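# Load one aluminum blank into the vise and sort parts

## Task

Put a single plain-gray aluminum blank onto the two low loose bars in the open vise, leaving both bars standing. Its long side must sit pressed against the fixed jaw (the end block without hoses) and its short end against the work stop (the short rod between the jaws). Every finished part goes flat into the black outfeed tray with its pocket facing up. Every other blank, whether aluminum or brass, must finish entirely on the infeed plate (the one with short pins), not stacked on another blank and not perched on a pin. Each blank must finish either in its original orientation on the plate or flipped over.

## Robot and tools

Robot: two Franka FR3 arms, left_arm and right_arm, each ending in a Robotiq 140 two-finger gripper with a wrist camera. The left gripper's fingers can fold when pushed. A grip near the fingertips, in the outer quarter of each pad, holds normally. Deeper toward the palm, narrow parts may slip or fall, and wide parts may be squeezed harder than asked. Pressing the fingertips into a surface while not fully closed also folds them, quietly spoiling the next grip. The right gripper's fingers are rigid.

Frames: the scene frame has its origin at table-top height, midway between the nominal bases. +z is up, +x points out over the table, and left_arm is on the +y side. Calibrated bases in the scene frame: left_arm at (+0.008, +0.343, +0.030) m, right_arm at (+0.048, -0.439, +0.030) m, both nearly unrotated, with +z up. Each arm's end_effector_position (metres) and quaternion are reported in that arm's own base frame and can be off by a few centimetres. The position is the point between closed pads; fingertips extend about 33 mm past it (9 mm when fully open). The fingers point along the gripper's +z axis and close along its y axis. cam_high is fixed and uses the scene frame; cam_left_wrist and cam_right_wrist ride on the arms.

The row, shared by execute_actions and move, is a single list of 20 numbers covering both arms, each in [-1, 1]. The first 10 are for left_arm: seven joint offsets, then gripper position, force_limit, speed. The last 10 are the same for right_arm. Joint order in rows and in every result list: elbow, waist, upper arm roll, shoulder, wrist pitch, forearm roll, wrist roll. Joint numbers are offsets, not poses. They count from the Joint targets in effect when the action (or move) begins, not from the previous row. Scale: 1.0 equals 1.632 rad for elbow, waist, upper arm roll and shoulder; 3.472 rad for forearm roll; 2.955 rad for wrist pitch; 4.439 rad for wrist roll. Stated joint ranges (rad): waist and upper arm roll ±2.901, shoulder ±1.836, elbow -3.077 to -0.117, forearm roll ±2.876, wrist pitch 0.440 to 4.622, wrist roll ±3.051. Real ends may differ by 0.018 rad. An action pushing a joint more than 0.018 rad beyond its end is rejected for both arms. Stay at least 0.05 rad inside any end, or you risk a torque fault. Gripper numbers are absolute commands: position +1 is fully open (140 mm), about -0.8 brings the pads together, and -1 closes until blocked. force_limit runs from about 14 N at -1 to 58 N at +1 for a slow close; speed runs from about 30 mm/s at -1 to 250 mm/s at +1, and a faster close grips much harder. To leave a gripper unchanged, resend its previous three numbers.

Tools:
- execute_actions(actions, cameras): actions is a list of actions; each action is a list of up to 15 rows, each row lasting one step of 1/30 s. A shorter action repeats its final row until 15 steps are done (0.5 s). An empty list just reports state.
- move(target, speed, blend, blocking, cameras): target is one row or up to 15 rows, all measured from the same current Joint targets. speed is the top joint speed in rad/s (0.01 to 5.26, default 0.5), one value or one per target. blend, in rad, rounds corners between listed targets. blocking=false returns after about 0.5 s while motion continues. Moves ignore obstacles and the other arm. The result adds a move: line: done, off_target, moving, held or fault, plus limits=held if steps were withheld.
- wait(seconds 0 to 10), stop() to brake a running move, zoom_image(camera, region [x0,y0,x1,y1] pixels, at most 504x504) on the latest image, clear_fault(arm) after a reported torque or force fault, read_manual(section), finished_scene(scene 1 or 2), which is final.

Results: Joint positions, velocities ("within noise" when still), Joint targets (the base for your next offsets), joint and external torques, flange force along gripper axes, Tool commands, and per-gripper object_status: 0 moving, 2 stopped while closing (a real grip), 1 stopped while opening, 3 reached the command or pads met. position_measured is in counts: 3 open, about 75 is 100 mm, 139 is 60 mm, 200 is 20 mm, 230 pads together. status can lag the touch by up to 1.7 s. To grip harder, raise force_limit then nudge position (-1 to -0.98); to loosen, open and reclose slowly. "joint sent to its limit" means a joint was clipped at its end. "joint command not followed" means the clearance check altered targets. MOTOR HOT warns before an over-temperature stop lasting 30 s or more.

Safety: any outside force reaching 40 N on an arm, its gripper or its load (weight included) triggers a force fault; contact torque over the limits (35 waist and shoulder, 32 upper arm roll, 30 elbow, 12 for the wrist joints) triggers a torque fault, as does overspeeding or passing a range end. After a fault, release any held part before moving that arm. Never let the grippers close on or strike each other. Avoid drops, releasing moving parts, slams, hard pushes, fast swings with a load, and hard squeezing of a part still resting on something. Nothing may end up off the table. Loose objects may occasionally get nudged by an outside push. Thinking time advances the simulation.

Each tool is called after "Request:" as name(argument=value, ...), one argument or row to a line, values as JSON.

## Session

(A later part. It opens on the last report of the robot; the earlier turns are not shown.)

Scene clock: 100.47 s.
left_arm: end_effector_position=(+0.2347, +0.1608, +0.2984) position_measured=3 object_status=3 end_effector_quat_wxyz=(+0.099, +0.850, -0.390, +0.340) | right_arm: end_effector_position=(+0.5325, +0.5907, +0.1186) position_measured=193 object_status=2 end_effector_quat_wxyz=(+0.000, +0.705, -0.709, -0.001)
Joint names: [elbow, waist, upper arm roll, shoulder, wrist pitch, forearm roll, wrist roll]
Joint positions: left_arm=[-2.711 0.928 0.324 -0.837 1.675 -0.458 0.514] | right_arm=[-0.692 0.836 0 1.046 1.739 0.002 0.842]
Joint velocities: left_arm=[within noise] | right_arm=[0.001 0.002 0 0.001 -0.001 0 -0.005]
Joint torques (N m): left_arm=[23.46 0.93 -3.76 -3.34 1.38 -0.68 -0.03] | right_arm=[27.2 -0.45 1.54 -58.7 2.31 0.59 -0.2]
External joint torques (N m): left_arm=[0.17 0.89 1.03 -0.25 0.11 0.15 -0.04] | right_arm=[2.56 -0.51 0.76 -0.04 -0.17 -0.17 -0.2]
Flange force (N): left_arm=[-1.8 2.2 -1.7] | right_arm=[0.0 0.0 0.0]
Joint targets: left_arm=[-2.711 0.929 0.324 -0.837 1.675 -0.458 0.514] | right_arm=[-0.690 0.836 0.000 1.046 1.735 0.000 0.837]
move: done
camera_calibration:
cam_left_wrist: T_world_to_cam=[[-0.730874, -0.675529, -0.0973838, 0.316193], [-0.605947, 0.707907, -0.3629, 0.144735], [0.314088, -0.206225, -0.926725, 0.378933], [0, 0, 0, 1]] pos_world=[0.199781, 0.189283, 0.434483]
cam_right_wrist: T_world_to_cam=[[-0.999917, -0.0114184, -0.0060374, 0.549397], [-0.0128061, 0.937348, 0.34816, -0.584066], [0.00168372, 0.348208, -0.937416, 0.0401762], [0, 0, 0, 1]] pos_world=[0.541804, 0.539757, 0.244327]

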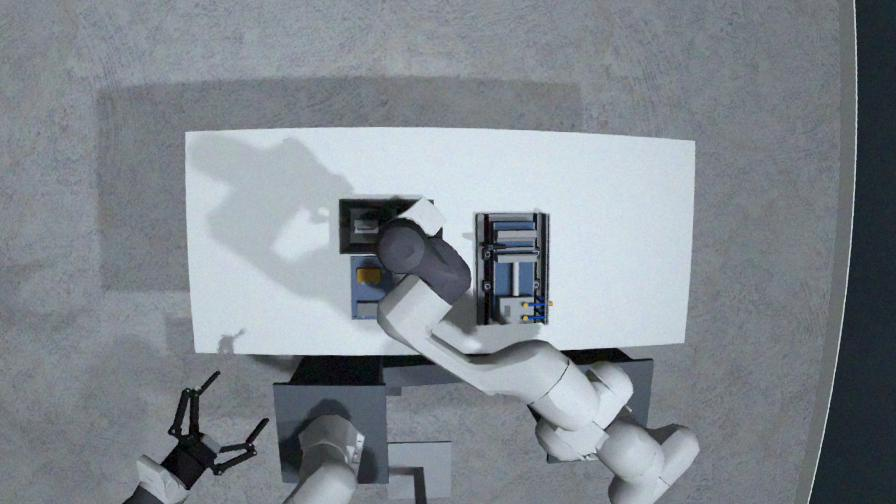

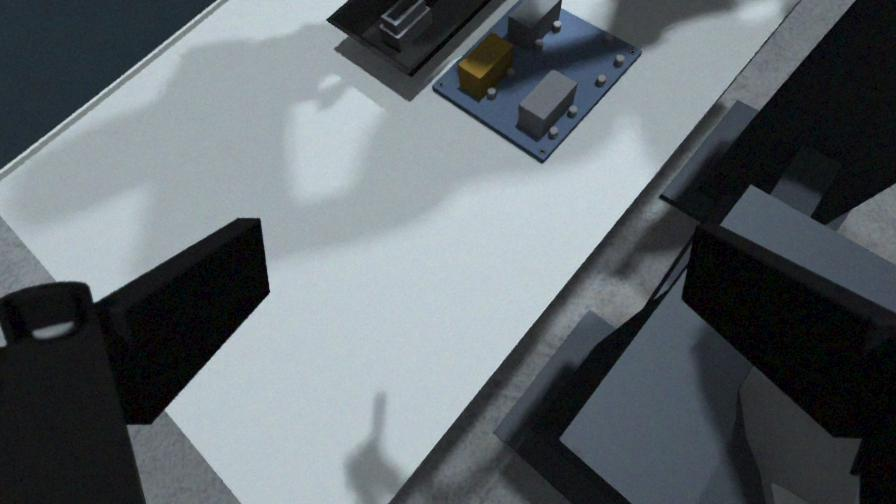

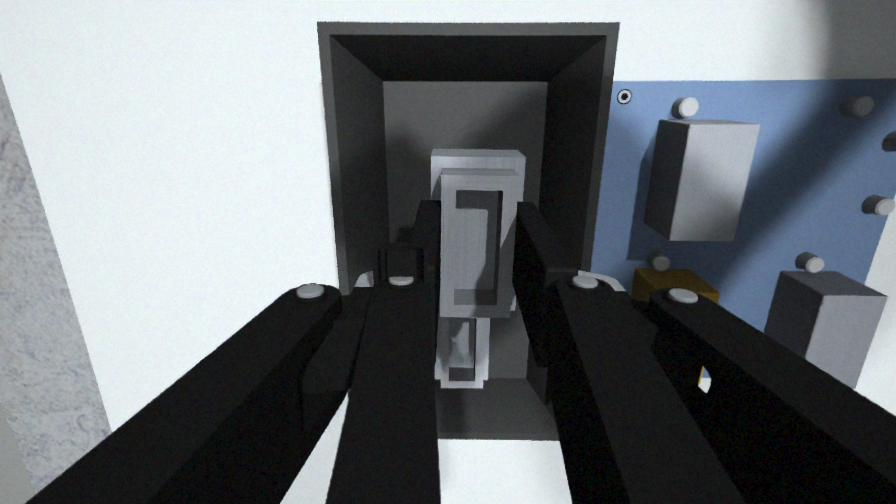

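Request:
move(
  target=[0,0,0,0,0,0,0,1,1,1,-0.0894,0,0,0.0297,0.0661,0,0,-1,-0.05,-1],
  speed=0.12,
)

Request:
move(
  target=[0,0,0,0,0,0,0,1,1,1,-0.001,0,0,0.0048,0.0032,0,0,-1,-0.05,-1],
  speed=0.02,
  cameras=["cam_right_wrist"],
)

Request:
zoom_image(
  camera="cam_right_wrist",
  region=[300, 80, 620, 320],
)

Scene clock: 107.97 s.
left_arm: end_effector_position=(+0.2347, +0.1608, +0.2984) position_measured=3 object_status=3 end_effector_quat_wxyz=(+0.099, +0.850, -0.390, +0.340) | right_arm: end_effector_position=(+0.5330, +0.5912, +0.0347) position_measured=193 object_status=2 end_effector_quat_wxyz=(-0.001, +0.706, -0.709, -0.001)
Joint names: [elbow, waist, upper arm roll, shoulder, wrist pitch, forearm roll, wrist roll]
Joint positions: left_arm=[-2.711 0.928 0.324 -0.837 1.675 -0.458 0.514] | right_arm=[-0.831 0.836 0 1.088 1.921 0.002 0.84]
Joint velocities: left_arm=[within noise] | right_arm=[0 0 -0.001 0 0.004 0 -0.001]
Joint torques (N m): left_arm=[23.46 0.95 -3.75 -3.32 1.4 -0.66 -0.04] | right_arm=[24.04 -0.4 1.49 -54.83 3.22 0.58 -0.24]
External joint torques (N m): left_arm=[0.25 0.9 1 -0.32 0.13 0.16 -0.05] | right_arm=[-0.47 -0.64 0.61 3.97 0.76 -0.14 -0.24]
Flange force (N): left_arm=[-1.6 2.2 -1.8] | right_arm=[0.0 0.0 0.0]
Joint targets: left_arm=[-2.711 0.929 0.324 -0.837 1.675 -0.458 0.514] | right_arm=[-0.835 0.836 0.000 1.094 1.930 0.000 0.837]
move: done
camera_calibration:
cam_left_wrist: T_world_to_cam=[[-0.730874, -0.675529, -0.0973838, 0.316193], [-0.605947, 0.707907, -0.3629, 0.144735], [0.314088, -0.206225, -0.926725, 0.378933], [0, 0, 0, 1]] pos_world=[0.199781, 0.189283, 0.434483]
cam_right_wrist: T_world_to_cam=[[-0.999884, -0.0132028, -0.00755823, 0.550491], [-0.0150118, 0.936842, 0.34943, -0.553935], [0.00246741, 0.349503, -0.936932, -0.0399089], [0, 0, 0, 1]] pos_world=[0.54221, 0.540166, 0.160331]

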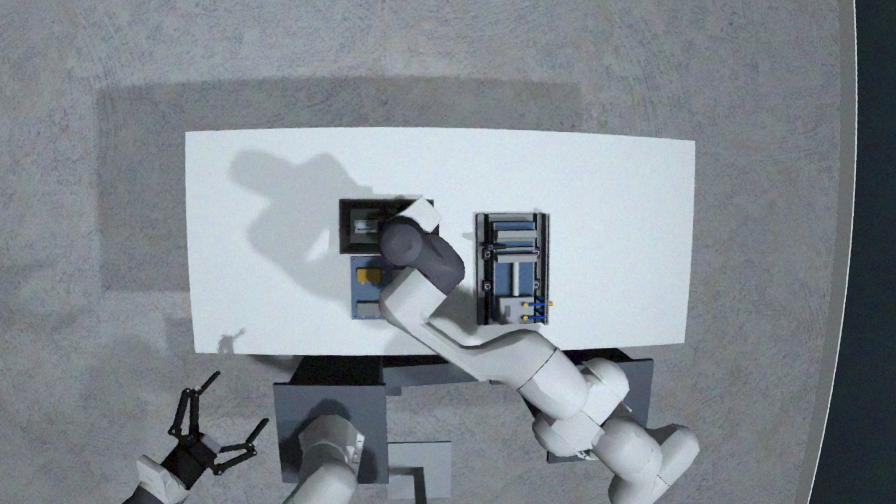

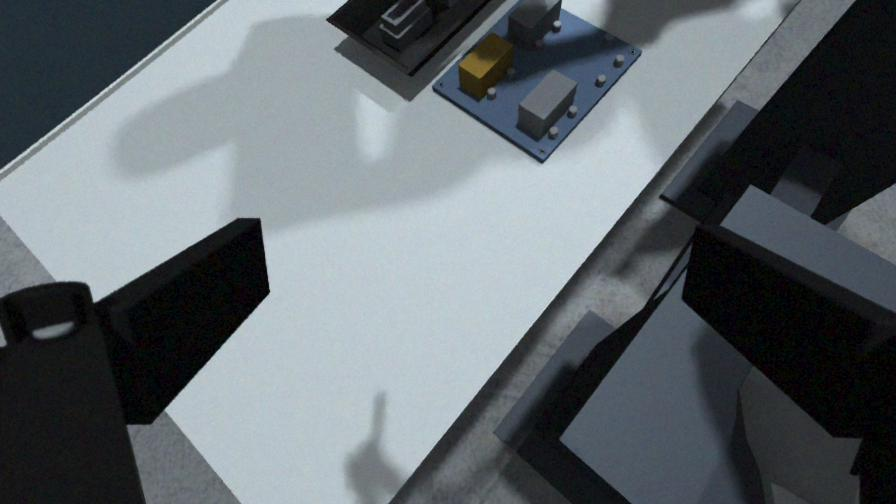

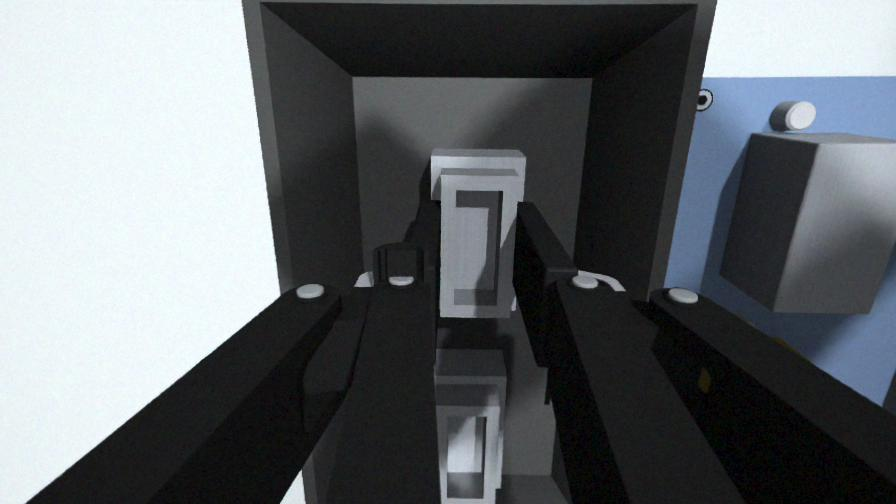

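Scene clock: 108.70 s.
left_arm: end_effector_position=(+0.2347, +0.1608, +0.2984) position_measured=3 object_status=3 end_effector_quat_wxyz=(+0.099, +0.850, -0.390, +0.340) | right_arm: end_effector_position=(+0.5345, +0.5929, +0.0347) position_measured=193 object_status=2 end_effector_quat_wxyz=(-0.005, +0.706, -0.708, -0.001)
Joint names: [elbow, waist, upper arm roll, shoulder, wrist pitch, forearm roll, wrist roll]
Joint positions: left_arm=[-2.711 0.928 0.324 -0.837 1.675 -0.458 0.514] | right_arm=[-0.831 0.836 0 1.089 1.93 0.002 0.839]
Joint velocities: left_arm=[within noise] | right_arm=[0 0 0.001 0.001 0.003 -0.001 0]
Joint torques (N m): left_arm=[23.46 0.92 -3.74 -3.36 1.38 -0.67 -0.02] | right_arm=[22.98 -0.36 1.47 -51.26 3.49 0.57 -0.2]
External joint torques (N m): left_arm=[0.19 0.89 1.03 -0.29 0.11 0.16 -0.03] | right_arm=[-1.64 -0.43 0.66 7.76 1 -0.15 -0.2]
Flange force (N): left_arm=[-1.8 2.3 -1.8] | right_arm=[0.0 0.0 0.0]
Joint targets: left_arm=[-2.711 0.929 0.324 -0.837 1.675 -0.458 0.514] | right_arm=[-0.837 0.836 0.000 1.102 1.940 0.000 0.837]
move: off_target (right_arm); right_arm: the shoulder is farthest, 0.013 rad from its target
camera_calibration:
cam_right_wrist: T_world_to_cam=[[-0.999832, -0.0135441, -0.0123543, 0.552357], [-0.017043, 0.934993, 0.354256, -0.55346], [0.00675308, 0.354407, -0.935067, -0.0458214], [0, 0, 0, 1]] pos_world=[0.543141, 0.541202, 0.160044]
Images, in order (width x height): cam_right_wrist 896x504.

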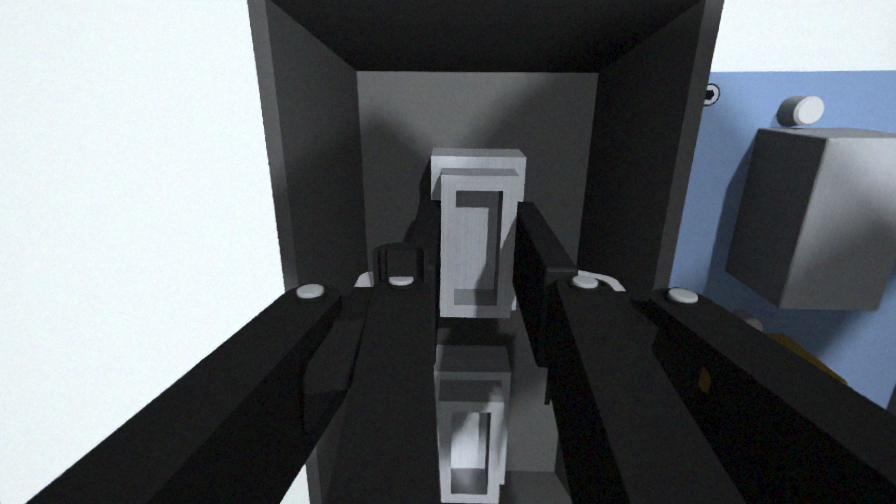

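Scaled by 1.575 from the camera's 896x504 image, which has a finer 1280x720 frame.

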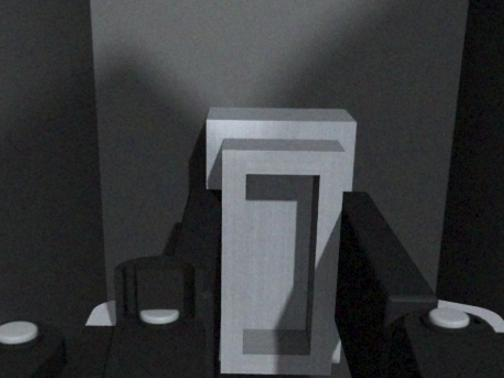

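Request:
move(
  target=[
    [0,0,0,0,0,0,0,1,1,1,0.0037,0,0,-0.006,-0.0034,0,0,-1,-0.05,-1],
    [0,0,0,0,0,0,0,1,1,1,0.0037,0,0,-0.006,-0.0034,0,0,-0.286,-0.05,-1],
    [0,0,0,0,0,0,0,1,1,1,0.0901,0,0,-0.0343,-0.0694,0,0,-0.286,-0.05,-1],
    [0,0,0,0,0,0,0,1,1,1,-0.2509,0.1795,0,-0.2287,0.0119,0,0.0658,-0.08,-0.05,-1],
  ],
  speed=[0.05,0.05,0.12,0.4],
)

Request:
zoom_image(
  camera="cam_high",
  region=[330, 190, 450, 330],
)

Scene clock: 124.87 s.
left_arm: end_effector_position=(+0.2347, +0.1609, +0.2984) position_measured=3 object_status=3 end_effector_quat_wxyz=(+0.099, +0.850, -0.390, +0.340) | right_arm: end_effector_position=(+0.3159, +0.6740, +0.1193) position_measured=139 object_status=0 end_effector_quat_wxyz=(+0.002, +0.709, -0.705, -0.001)
Joint names: [elbow, waist, upper arm roll, shoulder, wrist pitch, forearm roll, wrist roll]
Joint positions: left_arm=[-2.711 0.928 0.324 -0.837 1.675 -0.458 0.514] | right_arm=[-1.245 1.131 0.001 0.73 1.971 0.002 1.126]
Joint velocities: within noise
Joint torques (N m): left_arm=[23.45 0.95 -3.78 -3.34 1.37 -0.68 -0.03] | right_arm=[25.7 -0.45 1.2 -53.53 2.64 0.6 0.07]
External joint torques (N m): left_arm=[0.15 0.91 1 -0.25 0.1 0.15 -0.04] | right_arm=[1.1 -0.53 0.54 0.23 0.18 -0.11 0.07]
Flange force (N): left_arm=[-1.8 2.2 -1.7] | right_arm=[-7.4 -4.0 -0.8]
Joint targets: left_arm=[-2.711 0.929 0.324 -0.837 1.675 -0.458 0.514] | right_arm=[-1.247 1.129 0.000 0.729 1.975 0.000 1.129]
move: done
camera_calibration:
cam_left_wrist: T_world_to_cam=[[-0.730874, -0.675529, -0.0973838, 0.316193], [-0.605947, 0.707907, -0.3629, 0.144735], [0.314088, -0.206225, -0.926725, 0.378933], [0, 0, 0, 1]] pos_world=[0.199781, 0.189283, 0.434483]
cam_right_wrist: T_world_to_cam=[[-0.999745, -0.022356, -0.00310013, 0.340679], [-0.0220568, 0.938634, 0.344209, -0.662632], [-0.00478524, 0.34419, -0.938888, 0.0170159], [0, 0, 0, 1]] pos_world=[0.326058, 0.623729, 0.245116]

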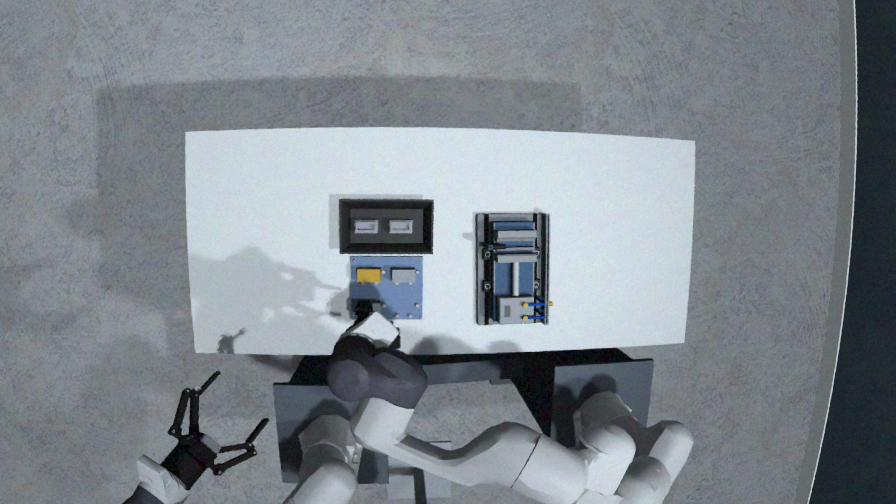

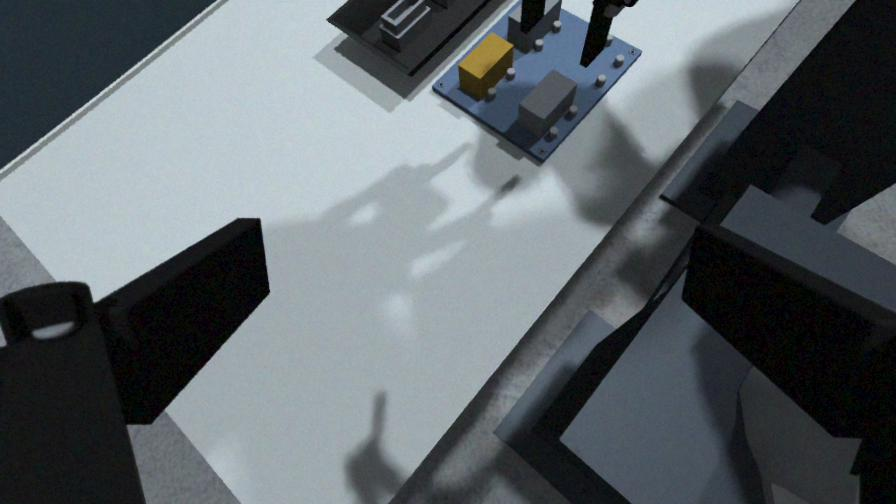

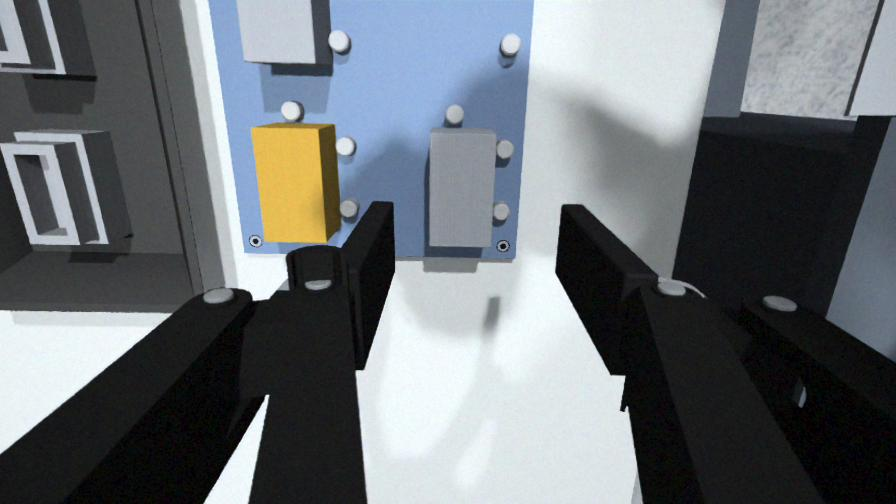

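Scaled by 3.600 from the camera's 896x504 image, which has a finer 1280x720 frame.

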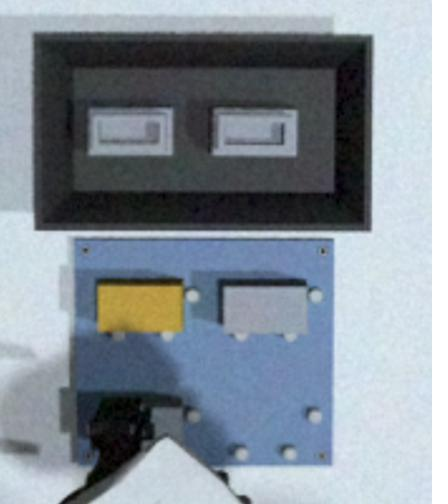

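Request:
move(
  target=[
    [0,0,0,0,0,0,0,1,1,1,-0.0241,-0.0006,0,0.0671,0.0507,0,-0.0002,-0.08,-0.05,-1],
    [0,0,0,0,0,0,0,1,1,1,-0.0241,-0.0006,0,0.0671,0.0507,0,-0.0002,-1,-0.05,-1],
  ],
  speed=[0.15,0.1],
)

Request:
zoom_image(
  camera="cam_left_wrist",
  region=[450, 0, 610, 90],
)

Scene clock: 139.37 s.
left_arm: end_effector_position=(+0.2347, +0.1609, +0.2984) position_measured=3 object_status=3 end_effector_quat_wxyz=(+0.099, +0.850, -0.390, +0.340) | right_arm: end_effector_position=(+0.3182, +0.6760, +0.0322) position_measured=181 object_status=0 end_effector_quat_wxyz=(+0.002, +0.708, -0.706, -0.001)
Joint names: [elbow, waist, upper arm roll, shoulder, wrist pitch, forearm roll, wrist roll]
Joint positions: left_arm=[-2.711 0.928 0.324 -0.837 1.675 -0.458 0.514] | right_arm=[-1.286 1.13 0.001 0.839 2.121 0.002 1.126]
Joint velocities: within noise
Joint torques (N m): left_arm=[23.49 0.91 -3.74 -3.35 1.37 -0.67 -0.02] | right_arm=[25.39 -0.3 1.63 -54.48 2.57 0.53 0.03]
External joint torques (N m): left_arm=[0.22 0.87 1.01 -0.25 0.1 0.16 -0.03] | right_arm=[1.5 -0.32 0.95 0.66 0.12 -0.13 0.03]
Flange force (N): left_arm=[-1.8 2.1 -1.9] | right_arm=[-11.5 -5.7 0.8]
Joint targets: left_arm=[-2.711 0.929 0.324 -0.837 1.675 -0.458 0.514] | right_arm=[-1.286 1.128 0.000 0.838 2.125 0.000 1.128]
move: done
camera_calibration:
cam_left_wrist: T_world_to_cam=[[-0.730874, -0.675529, -0.0973838, 0.316193], [-0.605947, 0.707907, -0.3629, 0.144735], [0.314088, -0.206225, -0.926725, 0.378933], [0, 0, 0, 1]] pos_world=[0.199781, 0.189283, 0.434483]
cam_right_wrist: T_world_to_cam=[[-0.999791, -0.0200588, -0.00388584, 0.341264], [-0.0201681, 0.938432, 0.344876, -0.634992], [-0.00327118, 0.344882, -0.93864, -0.0663739], [0, 0, 0, 1]] pos_world=[0.328169, 0.625633, 0.158018]

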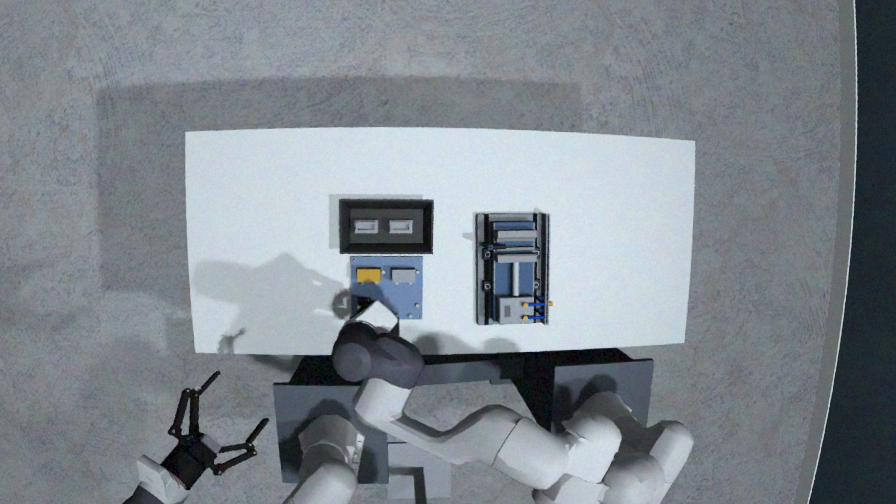

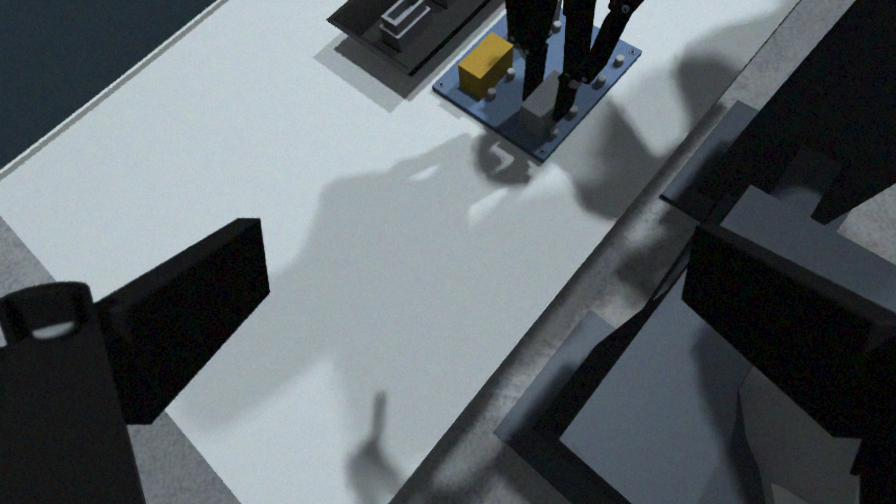

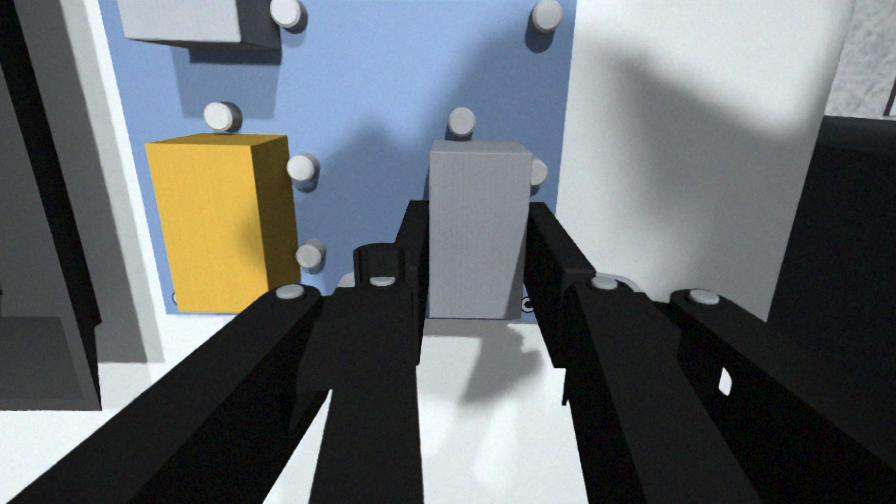

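Scaled by 3.150 from the camera's 896x504 image, which has a finer 1280x720 frame.

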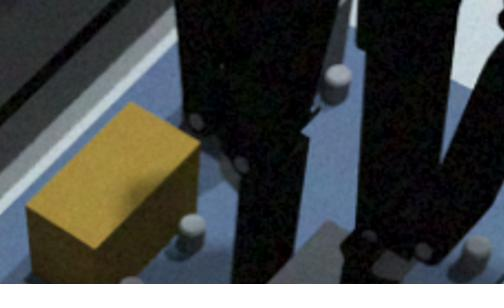

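Request:
move(
  target=[
    [0,0,0,0,0,0,0,1,1,1,0.0243,0,0,-0.0669,-0.0508,0,0,-1,-0.05,-1],
    [0,0,0,0,0,0,0,1,1,1,-0.4263,-0.3572,0,-0.4461,-0.0113,0,-0.1313,-1,-0.05,-1],
  ],
  speed=[0.15,0.4],
)

Request:
zoom_image(
  camera="cam_right_wrist",
  region=[200, 0, 704, 400],
)

Scene clock: 149.27 s.
left_arm: end_effector_position=(+0.2347, +0.1609, +0.2984) position_measured=3 object_status=3 end_effector_quat_wxyz=(+0.099, +0.850, -0.390, +0.340) | right_arm: end_effector_position=(+0.4932, +0.2987, +0.1975) position_measured=181 object_status=2 end_effector_quat_wxyz=(+0.004, +0.704, -0.710, -0.002)
Joint names: [elbow, waist, upper arm roll, shoulder, wrist pitch, forearm roll, wrist roll]
Joint positions: left_arm=[-2.711 0.928 0.324 -0.837 1.675 -0.458 0.514] | right_arm=[-1.982 0.546 -0.002 0.113 2.086 0.002 0.55]
Joint velocities: left_arm=[within noise] | right_arm=[0 0 -0.001 0 0 0 -0.005]
Joint torques (N m): left_arm=[23.51 0.9 -3.77 -3.3 1.38 -0.67 -0.06] | right_arm=[26.12 -0.37 1.18 -37.07 2.85 0.51 -0.27]
External joint torques (N m): left_arm=[0.32 0.86 1.02 -0.28 0.12 0.16 -0.07] | right_arm=[1.94 -0.23 1.22 -0.91 0.35 -0.13 -0.28]
Flange force (N): left_arm=[-1.7 1.9 -2.0] | right_arm=[-2.5 -3.7 -2.9]
Joint targets: left_arm=[-2.711 0.929 0.324 -0.837 1.675 -0.458 0.514] | right_arm=[-1.982 0.545 0.000 0.110 2.092 0.000 0.545]
move: done
camera_calibration:
cam_left_wrist: T_world_to_cam=[[-0.730874, -0.675529, -0.0973838, 0.316193], [-0.605947, 0.707907, -0.3629, 0.144735], [0.314088, -0.206225, -0.926725, 0.378933], [0, 0, 0, 1]] pos_world=[0.199781, 0.189283, 0.434483]
cam_right_wrist: T_world_to_cam=[[-0.999952, -0.00970027, 0.0010153, 0.505318], [-0.00876104, 0.939091, 0.343558, -0.3399], [-0.00428606, 0.343532, -0.939131, 0.220579], [0, 0, 0, 1]] pos_world=[0.503261, 0.248323, 0.323414]

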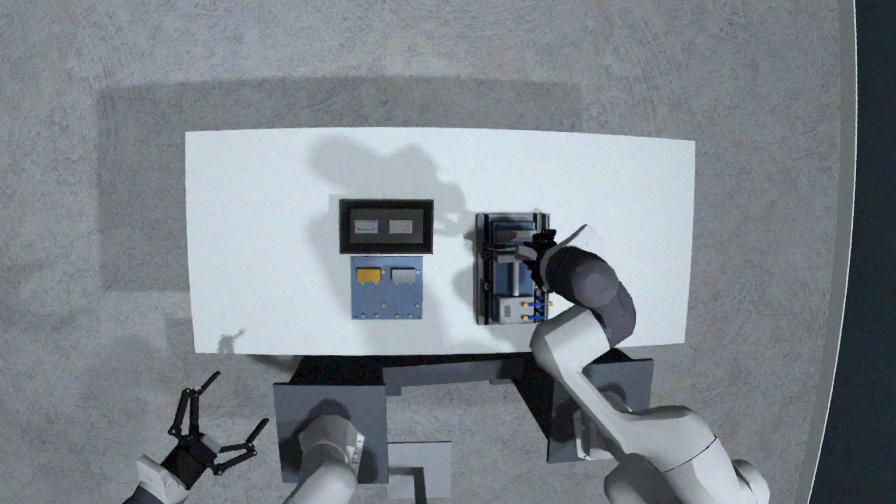

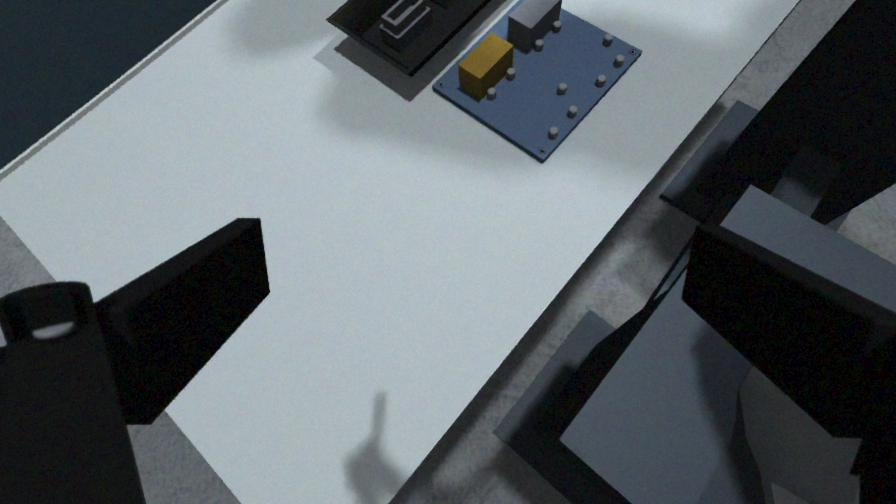

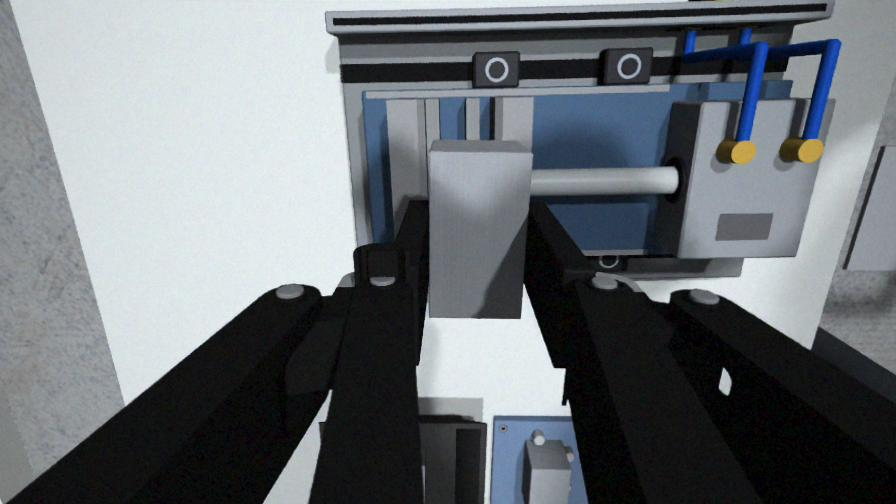

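Scaled by 1.000.

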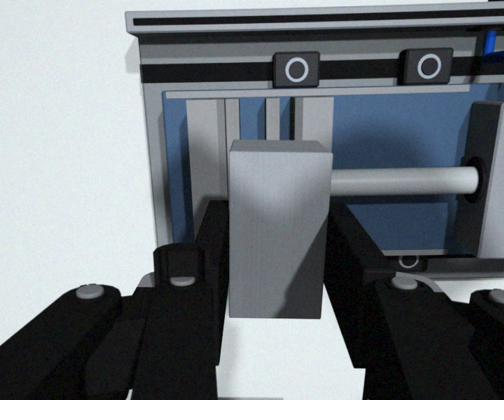

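Request:
move(
  target=[
    [0,0,0,0,0,0,0,1,1,1,0,-0.3064,0,0,0,0,0,-1,-0.05,-1],
    [0.5341,-0.8642,-0.1985,0.5855,0.0957,0.1319,0.4834,1,1,1,0,-0.3064,0,0,0,0,0,-1,-0.05,-1],
  ],
  speed=[0.5,0.8],
)

Request:
zoom_image(
  camera="cam_left_wrist",
  region=[300, 0, 604, 250],
)

Scene clock: 167.73 s.
left_arm: end_effector_position=(+0.5243, -0.2768, +0.2500) position_measured=3 object_status=3 end_effector_quat_wxyz=(+0.000, +0.706, +0.708, -0.002) | right_arm: end_effector_position=(+0.5761, +0.0252, +0.1974) position_measured=181 object_status=2 end_effector_quat_wxyz=(-0.003, -0.507, +0.862, +0.003)
Joint names: [elbow, waist, upper arm roll, shoulder, wrist pitch, forearm roll, wrist roll]
Joint positions: left_arm=[-1.84 -0.482 -0.002 0.117 1.955 -0.004 2.655] | right_arm=[-1.982 0.045 -0.002 0.113 2.087 0.002 0.548]
Joint velocities: left_arm=[0 0 0.001 -0.001 0.001 0 0.008] | right_arm=[within noise]
Joint torques (N m): left_arm=[24.93 0.39 1.04 -36.07 2.77 1.24 0.12] | right_arm=[26.31 -0.38 1.02 -36.95 2.77 0.5 -0.24]
External joint torques (N m): left_arm=[0.46 0.51 1.04 0.26 0.32 0.4 0.12] | right_arm=[2.18 -0.4 0.92 -0.9 0.27 -0.15 -0.24]
Flange force (N): left_arm=[0.2 2.7 0.0] | right_arm=[-2.8 -4.7 -3.4]
Joint targets: left_arm=[-1.839 -0.481 0.000 0.118 1.958 0.000 2.660] | right_arm=[-1.982 0.045 0.000 0.110 2.092 0.000 0.545]
move: done
camera_calibration:
cam_left_wrist: T_world_to_cam=[[0.999991, 0.00306092, -0.00290728, -0.515823], [0.00386865, -0.940096, 0.340888, -0.339358], [-0.00168969, -0.340896, -0.940099, 0.284467], [0, 0, 0, 1]] pos_world=[0.517612, -0.220476, 0.381611]
cam_right_wrist: T_world_to_cam=[[-0.882826, 0.469699, 0.000810585, 0.506019], [0.441313, 0.82888, 0.343804, -0.338924], [0.160812, 0.303877, -0.939041, 0.220653], [0, 0, 0, 1]] pos_world=[0.560814, -0.0238006, 0.323315]

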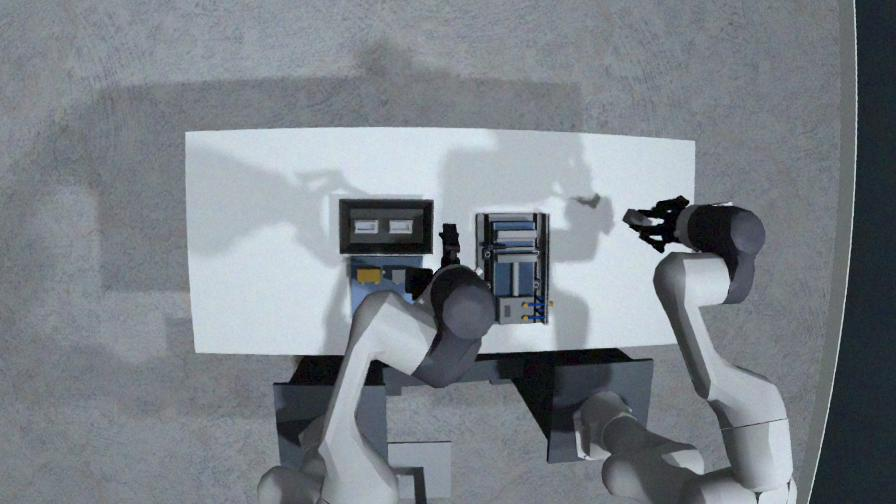

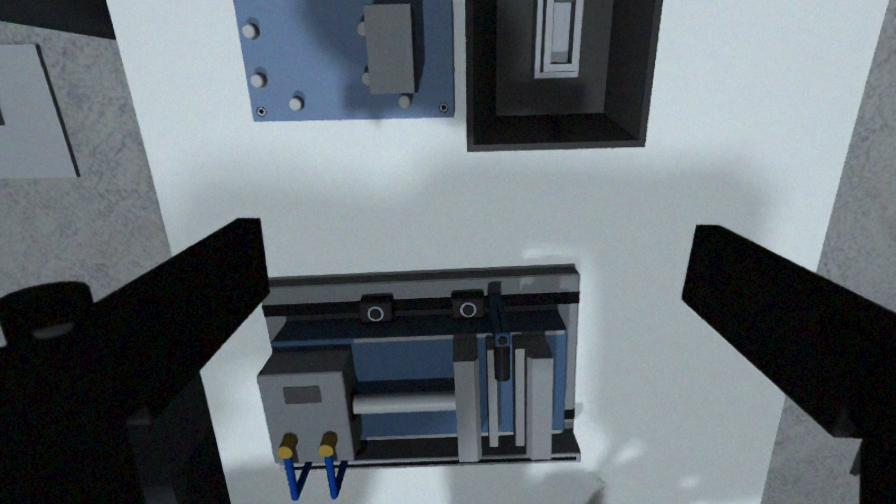

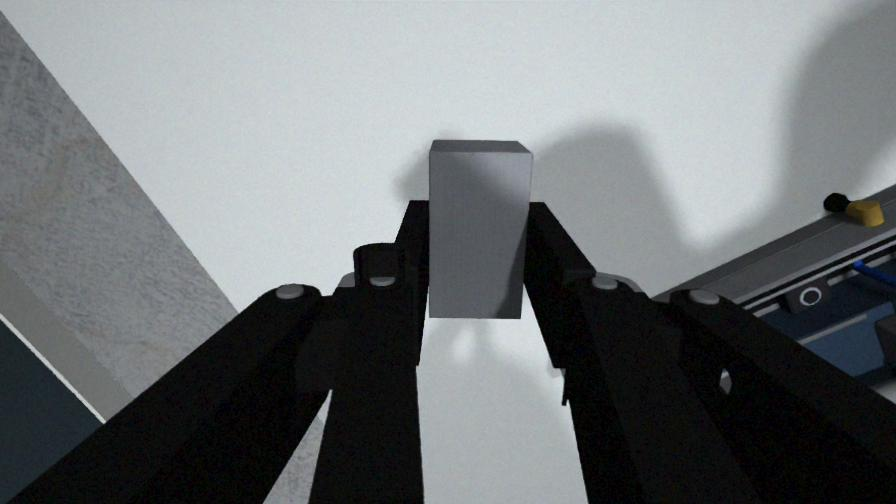

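Scaled by 1.658 from the camera's 896x504 image, which has a finer 1280x720 frame.

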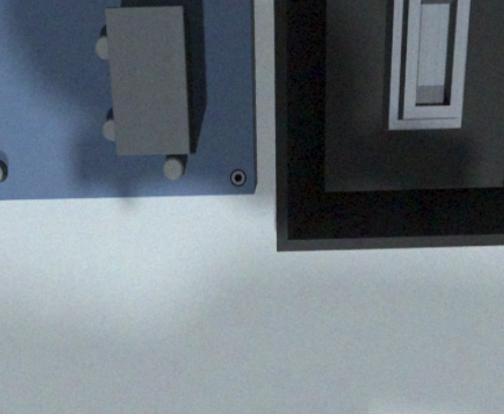

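Request:
zoom_image(
  camera="cam_left_wrist",
  region=[420, 260, 620, 480],
)

Scaled by 2.291 from the camera's 896x504 image, which has a finer 1280x720 frame.

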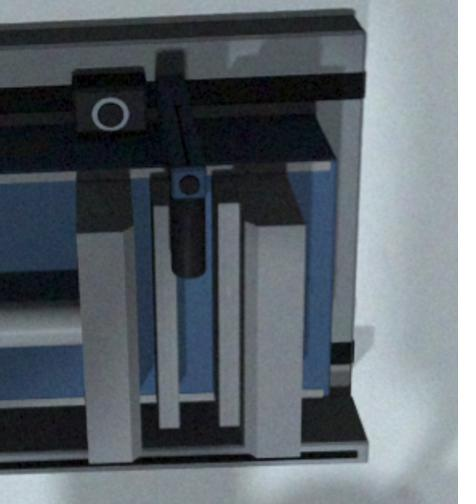

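Request:
move(
  target=[-0.5341,0.8642,0.1985,-0.5855,-0.0957,-0.1319,-0.4834,1,1,1,-0.0862,0,0,0.1558,0.1336,0,0,-1,-0.05,-1],
  speed=0.5,
  cameras=["cam_right_wrist"],
)

Request:
move(
  target=[0,0,0,0,0,0,0,1,1,1,-0.0001,0,0,0.0037,0.0021,0,0,-1,-0.05,-1],
  speed=0.03,
  cameras=["cam_right_wrist"],
)

Scene clock: 188.93 s.
left_arm: end_effector_position=(+0.2341, +0.1618, +0.2974) position_measured=3 object_status=3 end_effector_quat_wxyz=(+0.097, +0.850, -0.393, +0.338) | right_arm: end_effector_position=(+0.5745, +0.0248, +0.0253) position_measured=181 object_status=2 end_effector_quat_wxyz=(-0.003, -0.507, +0.862, +0.002)
Joint names: [elbow, waist, upper arm roll, shoulder, wrist pitch, forearm roll, wrist roll]
Joint positions: left_arm=[-2.71 0.928 0.322 -0.836 1.677 -0.453 0.52] | right_arm=[-2.122 0.045 -0.002 0.365 2.481 0.002 0.548]
Joint velocities: left_arm=[0 0 0.001 0.001 0.001 0 -0.006] | right_arm=[within noise]
Joint torques (N m): left_arm=[23.12 1.03 -3.54 -3.84 1.18 -0.98 -0.26] | right_arm=[22.09 -0.38 1.16 -40.12 2.86 0.36 -0.22]
External joint torques (N m): left_arm=[-0.09 1.06 1.27 -0.8 -0.09 -0.16 -0.27] | right_arm=[1.95 -0.37 0.86 -0.15 0.38 -0.1 -0.23]
Flange force (N): left_arm=[-0.2 4.8 -1.3] | right_arm=[-3.0 -5.9 0.3]
Joint targets: left_arm=[-2.711 0.929 0.324 -0.837 1.675 -0.458 0.514] | right_arm=[-2.123 0.045 0.000 0.364 2.486 0.000 0.545]
move: done
camera_calibration:
cam_right_wrist: T_world_to_cam=[[-0.882677, 0.469976, -0.0019197, 0.50493], [0.440695, 0.82909, 0.34409, -0.278412], [0.163306, 0.302875, -0.938935, 0.0578826], [0, 0, 0, 1]] pos_world=[0.558932, -0.0240078, 0.151116]
Images, in order (width x height): cam_right_wrist 896x504.

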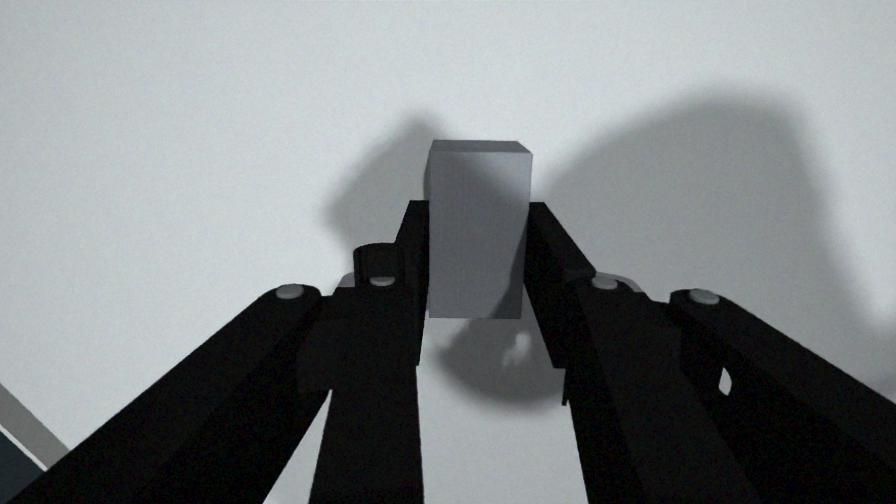

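Scene clock: 189.63 s.
left_arm: end_effector_position=(+0.2341, +0.1618, +0.2974) position_measured=3 object_status=3 end_effector_quat_wxyz=(+0.098, +0.850, -0.392, +0.338) | right_arm: end_effector_position=(+0.5745, +0.0248, +0.0245) position_measured=181 object_status=2 end_effector_quat_wxyz=(-0.003, -0.507, +0.862, +0.002)
Joint names: [elbow, waist, upper arm roll, shoulder, wrist pitch, forearm roll, wrist roll]
Joint positions: left_arm=[-2.71 0.928 0.322 -0.836 1.677 -0.453 0.518] | right_arm=[-2.122 0.045 -0.002 0.366 2.482 0.002 0.548]
Joint velocities: within noise
Joint torques (N m): left_arm=[23.19 0.95 -3.47 -3.86 1.2 -0.98 -0.17] | right_arm=[21.95 -0.2 1.26 -37.43 3.51 0.34 -0.17]
External joint torques (N m): left_arm=[-0.03 0.96 1.33 -0.81 -0.07 -0.17 -0.18] | right_arm=[1.76 -0.08 1.08 2.7 1.02 -0.11 -0.17]
Flange force (N): left_arm=[-0.4 4.6 -1.4] | right_arm=[-6.1 -9.9 7.3]
Joint targets: left_arm=[-2.711 0.929 0.324 -0.837 1.675 -0.458 0.514] | right_arm=[-2.123 0.045 0.000 0.370 2.493 0.000 0.545]
move: done
camera_calibration:
cam_right_wrist: T_world_to_cam=[[-0.882691, 0.46995, -0.00183659, 0.504923], [0.440703, 0.829103, 0.344049, -0.278168], [0.163208, 0.302879, -0.93895, 0.0572822], [0, 0, 0, 1]] pos_world=[0.558932, -0.0240078, 0.150416]
Images, in order (width x height): cam_right_wrist 896x504.

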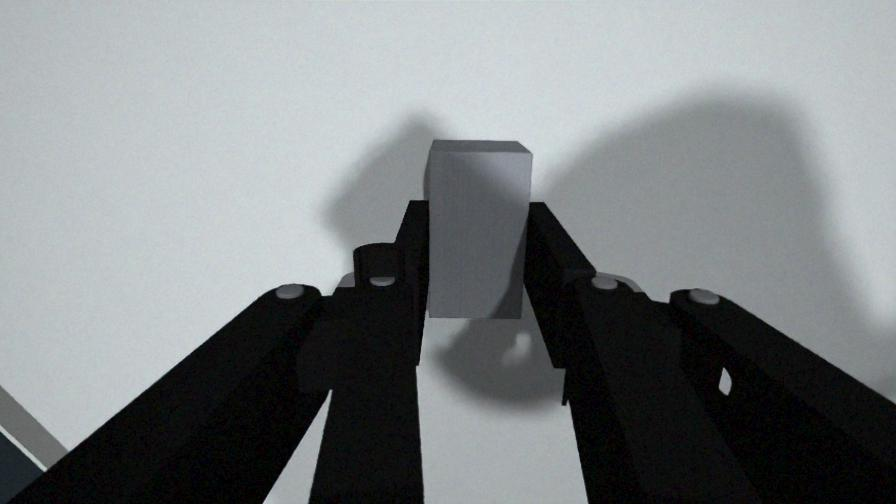

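Request:
move(
  target=[
    [0,0,0,0,0,0,0,1,1,1,0.0864,0,0,-0.1593,-0.1357,0,0,-1,-0.05,-1],
    [0,0,0,0,0,0,0,1,1,1,0.0947,0.3053,0,-0.1531,-0.1369,0,-0.0004,-1,-0.05,-1],
    [0,0,0,0,0,0,0,1,1,1,0.0281,0.3053,0,-0.0714,-0.0549,0,-0.0004,-1,-0.05,-1],
  ],
  speed=[0.25,0.35,0.15],
  cameras=["cam_right_wrist","cam_high"],
)

Request:
zoom_image(
  camera="cam_right_wrist",
  region=[280, 60, 680, 360],
)

Scene clock: 209.70 s.
left_arm: end_effector_position=(+0.2341, +0.1616, +0.2973) position_measured=3 object_status=3 end_effector_quat_wxyz=(+0.098, +0.850, -0.392, +0.338) | right_arm: end_effector_position=(+0.4987, +0.3018, +0.1038) position_measured=181 object_status=2 end_effector_quat_wxyz=(-0.001, +0.706, -0.708, -0.001)
Joint names: [elbow, waist, upper arm roll, shoulder, wrist pitch, forearm roll, wrist roll]
Joint positions: left_arm=[-2.71 0.928 0.322 -0.836 1.677 -0.454 0.518] | right_arm=[-2.07 0.543 0 0.241 2.312 0.002 0.546]
Joint velocities: within noise
Joint torques (N m): left_arm=[23.35 0.98 -3.53 -3.69 1.25 -0.93 -0.21] | right_arm=[20.14 0.07 1.14 -29.93 4.67 0.48 -0.23]
External joint torques (N m): left_arm=[0.03 0.93 1.23 -0.48 -0.03 -0.11 -0.22] | right_arm=[-2.12 0.1 0.96 8.36 2.17 -0.07 -0.23]
Flange force (N): left_arm=[-0.9 3.3 -1.5] | right_arm=[-6.1 -9.5 19.3]
Joint targets: left_arm=[-2.711 0.929 0.324 -0.837 1.675 -0.458 0.514] | right_arm=[-2.077 0.544 0.000 0.254 2.330 0.000 0.543]
move: off_target (right_arm); right_arm: the wrist pitch is farthest, 0.019 rad from its target
camera_calibration:
cam_right_wrist: T_world_to_cam=[[-0.99988, -0.0134946, -0.00764424, 0.512988], [-0.0153121, 0.93728, 0.348242, -0.307243], [0.0024654, 0.348317, -0.937373, 0.126429], [0, 0, 0, 1]] pos_world=[0.50791, 0.250858, 0.229428]
Images, in order (width x height): cam_high 896x504, cam_right_wrist 896x504.

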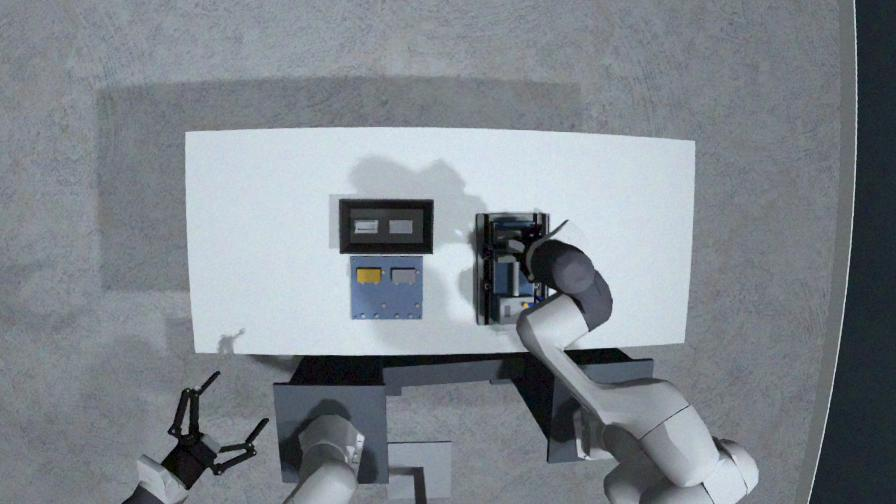

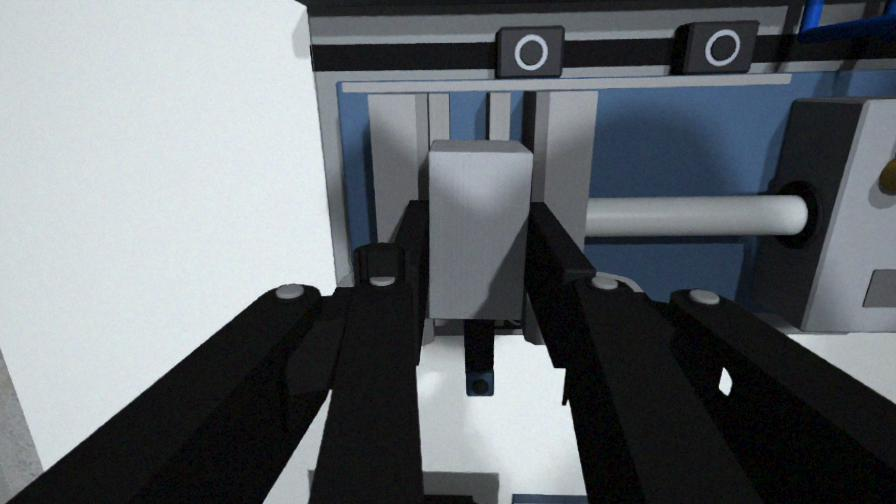

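Scaled by 1.260 from the camera's 896x504 image, which has a finer 1280x720 frame.

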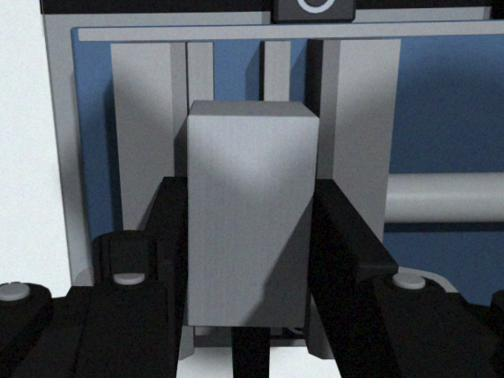

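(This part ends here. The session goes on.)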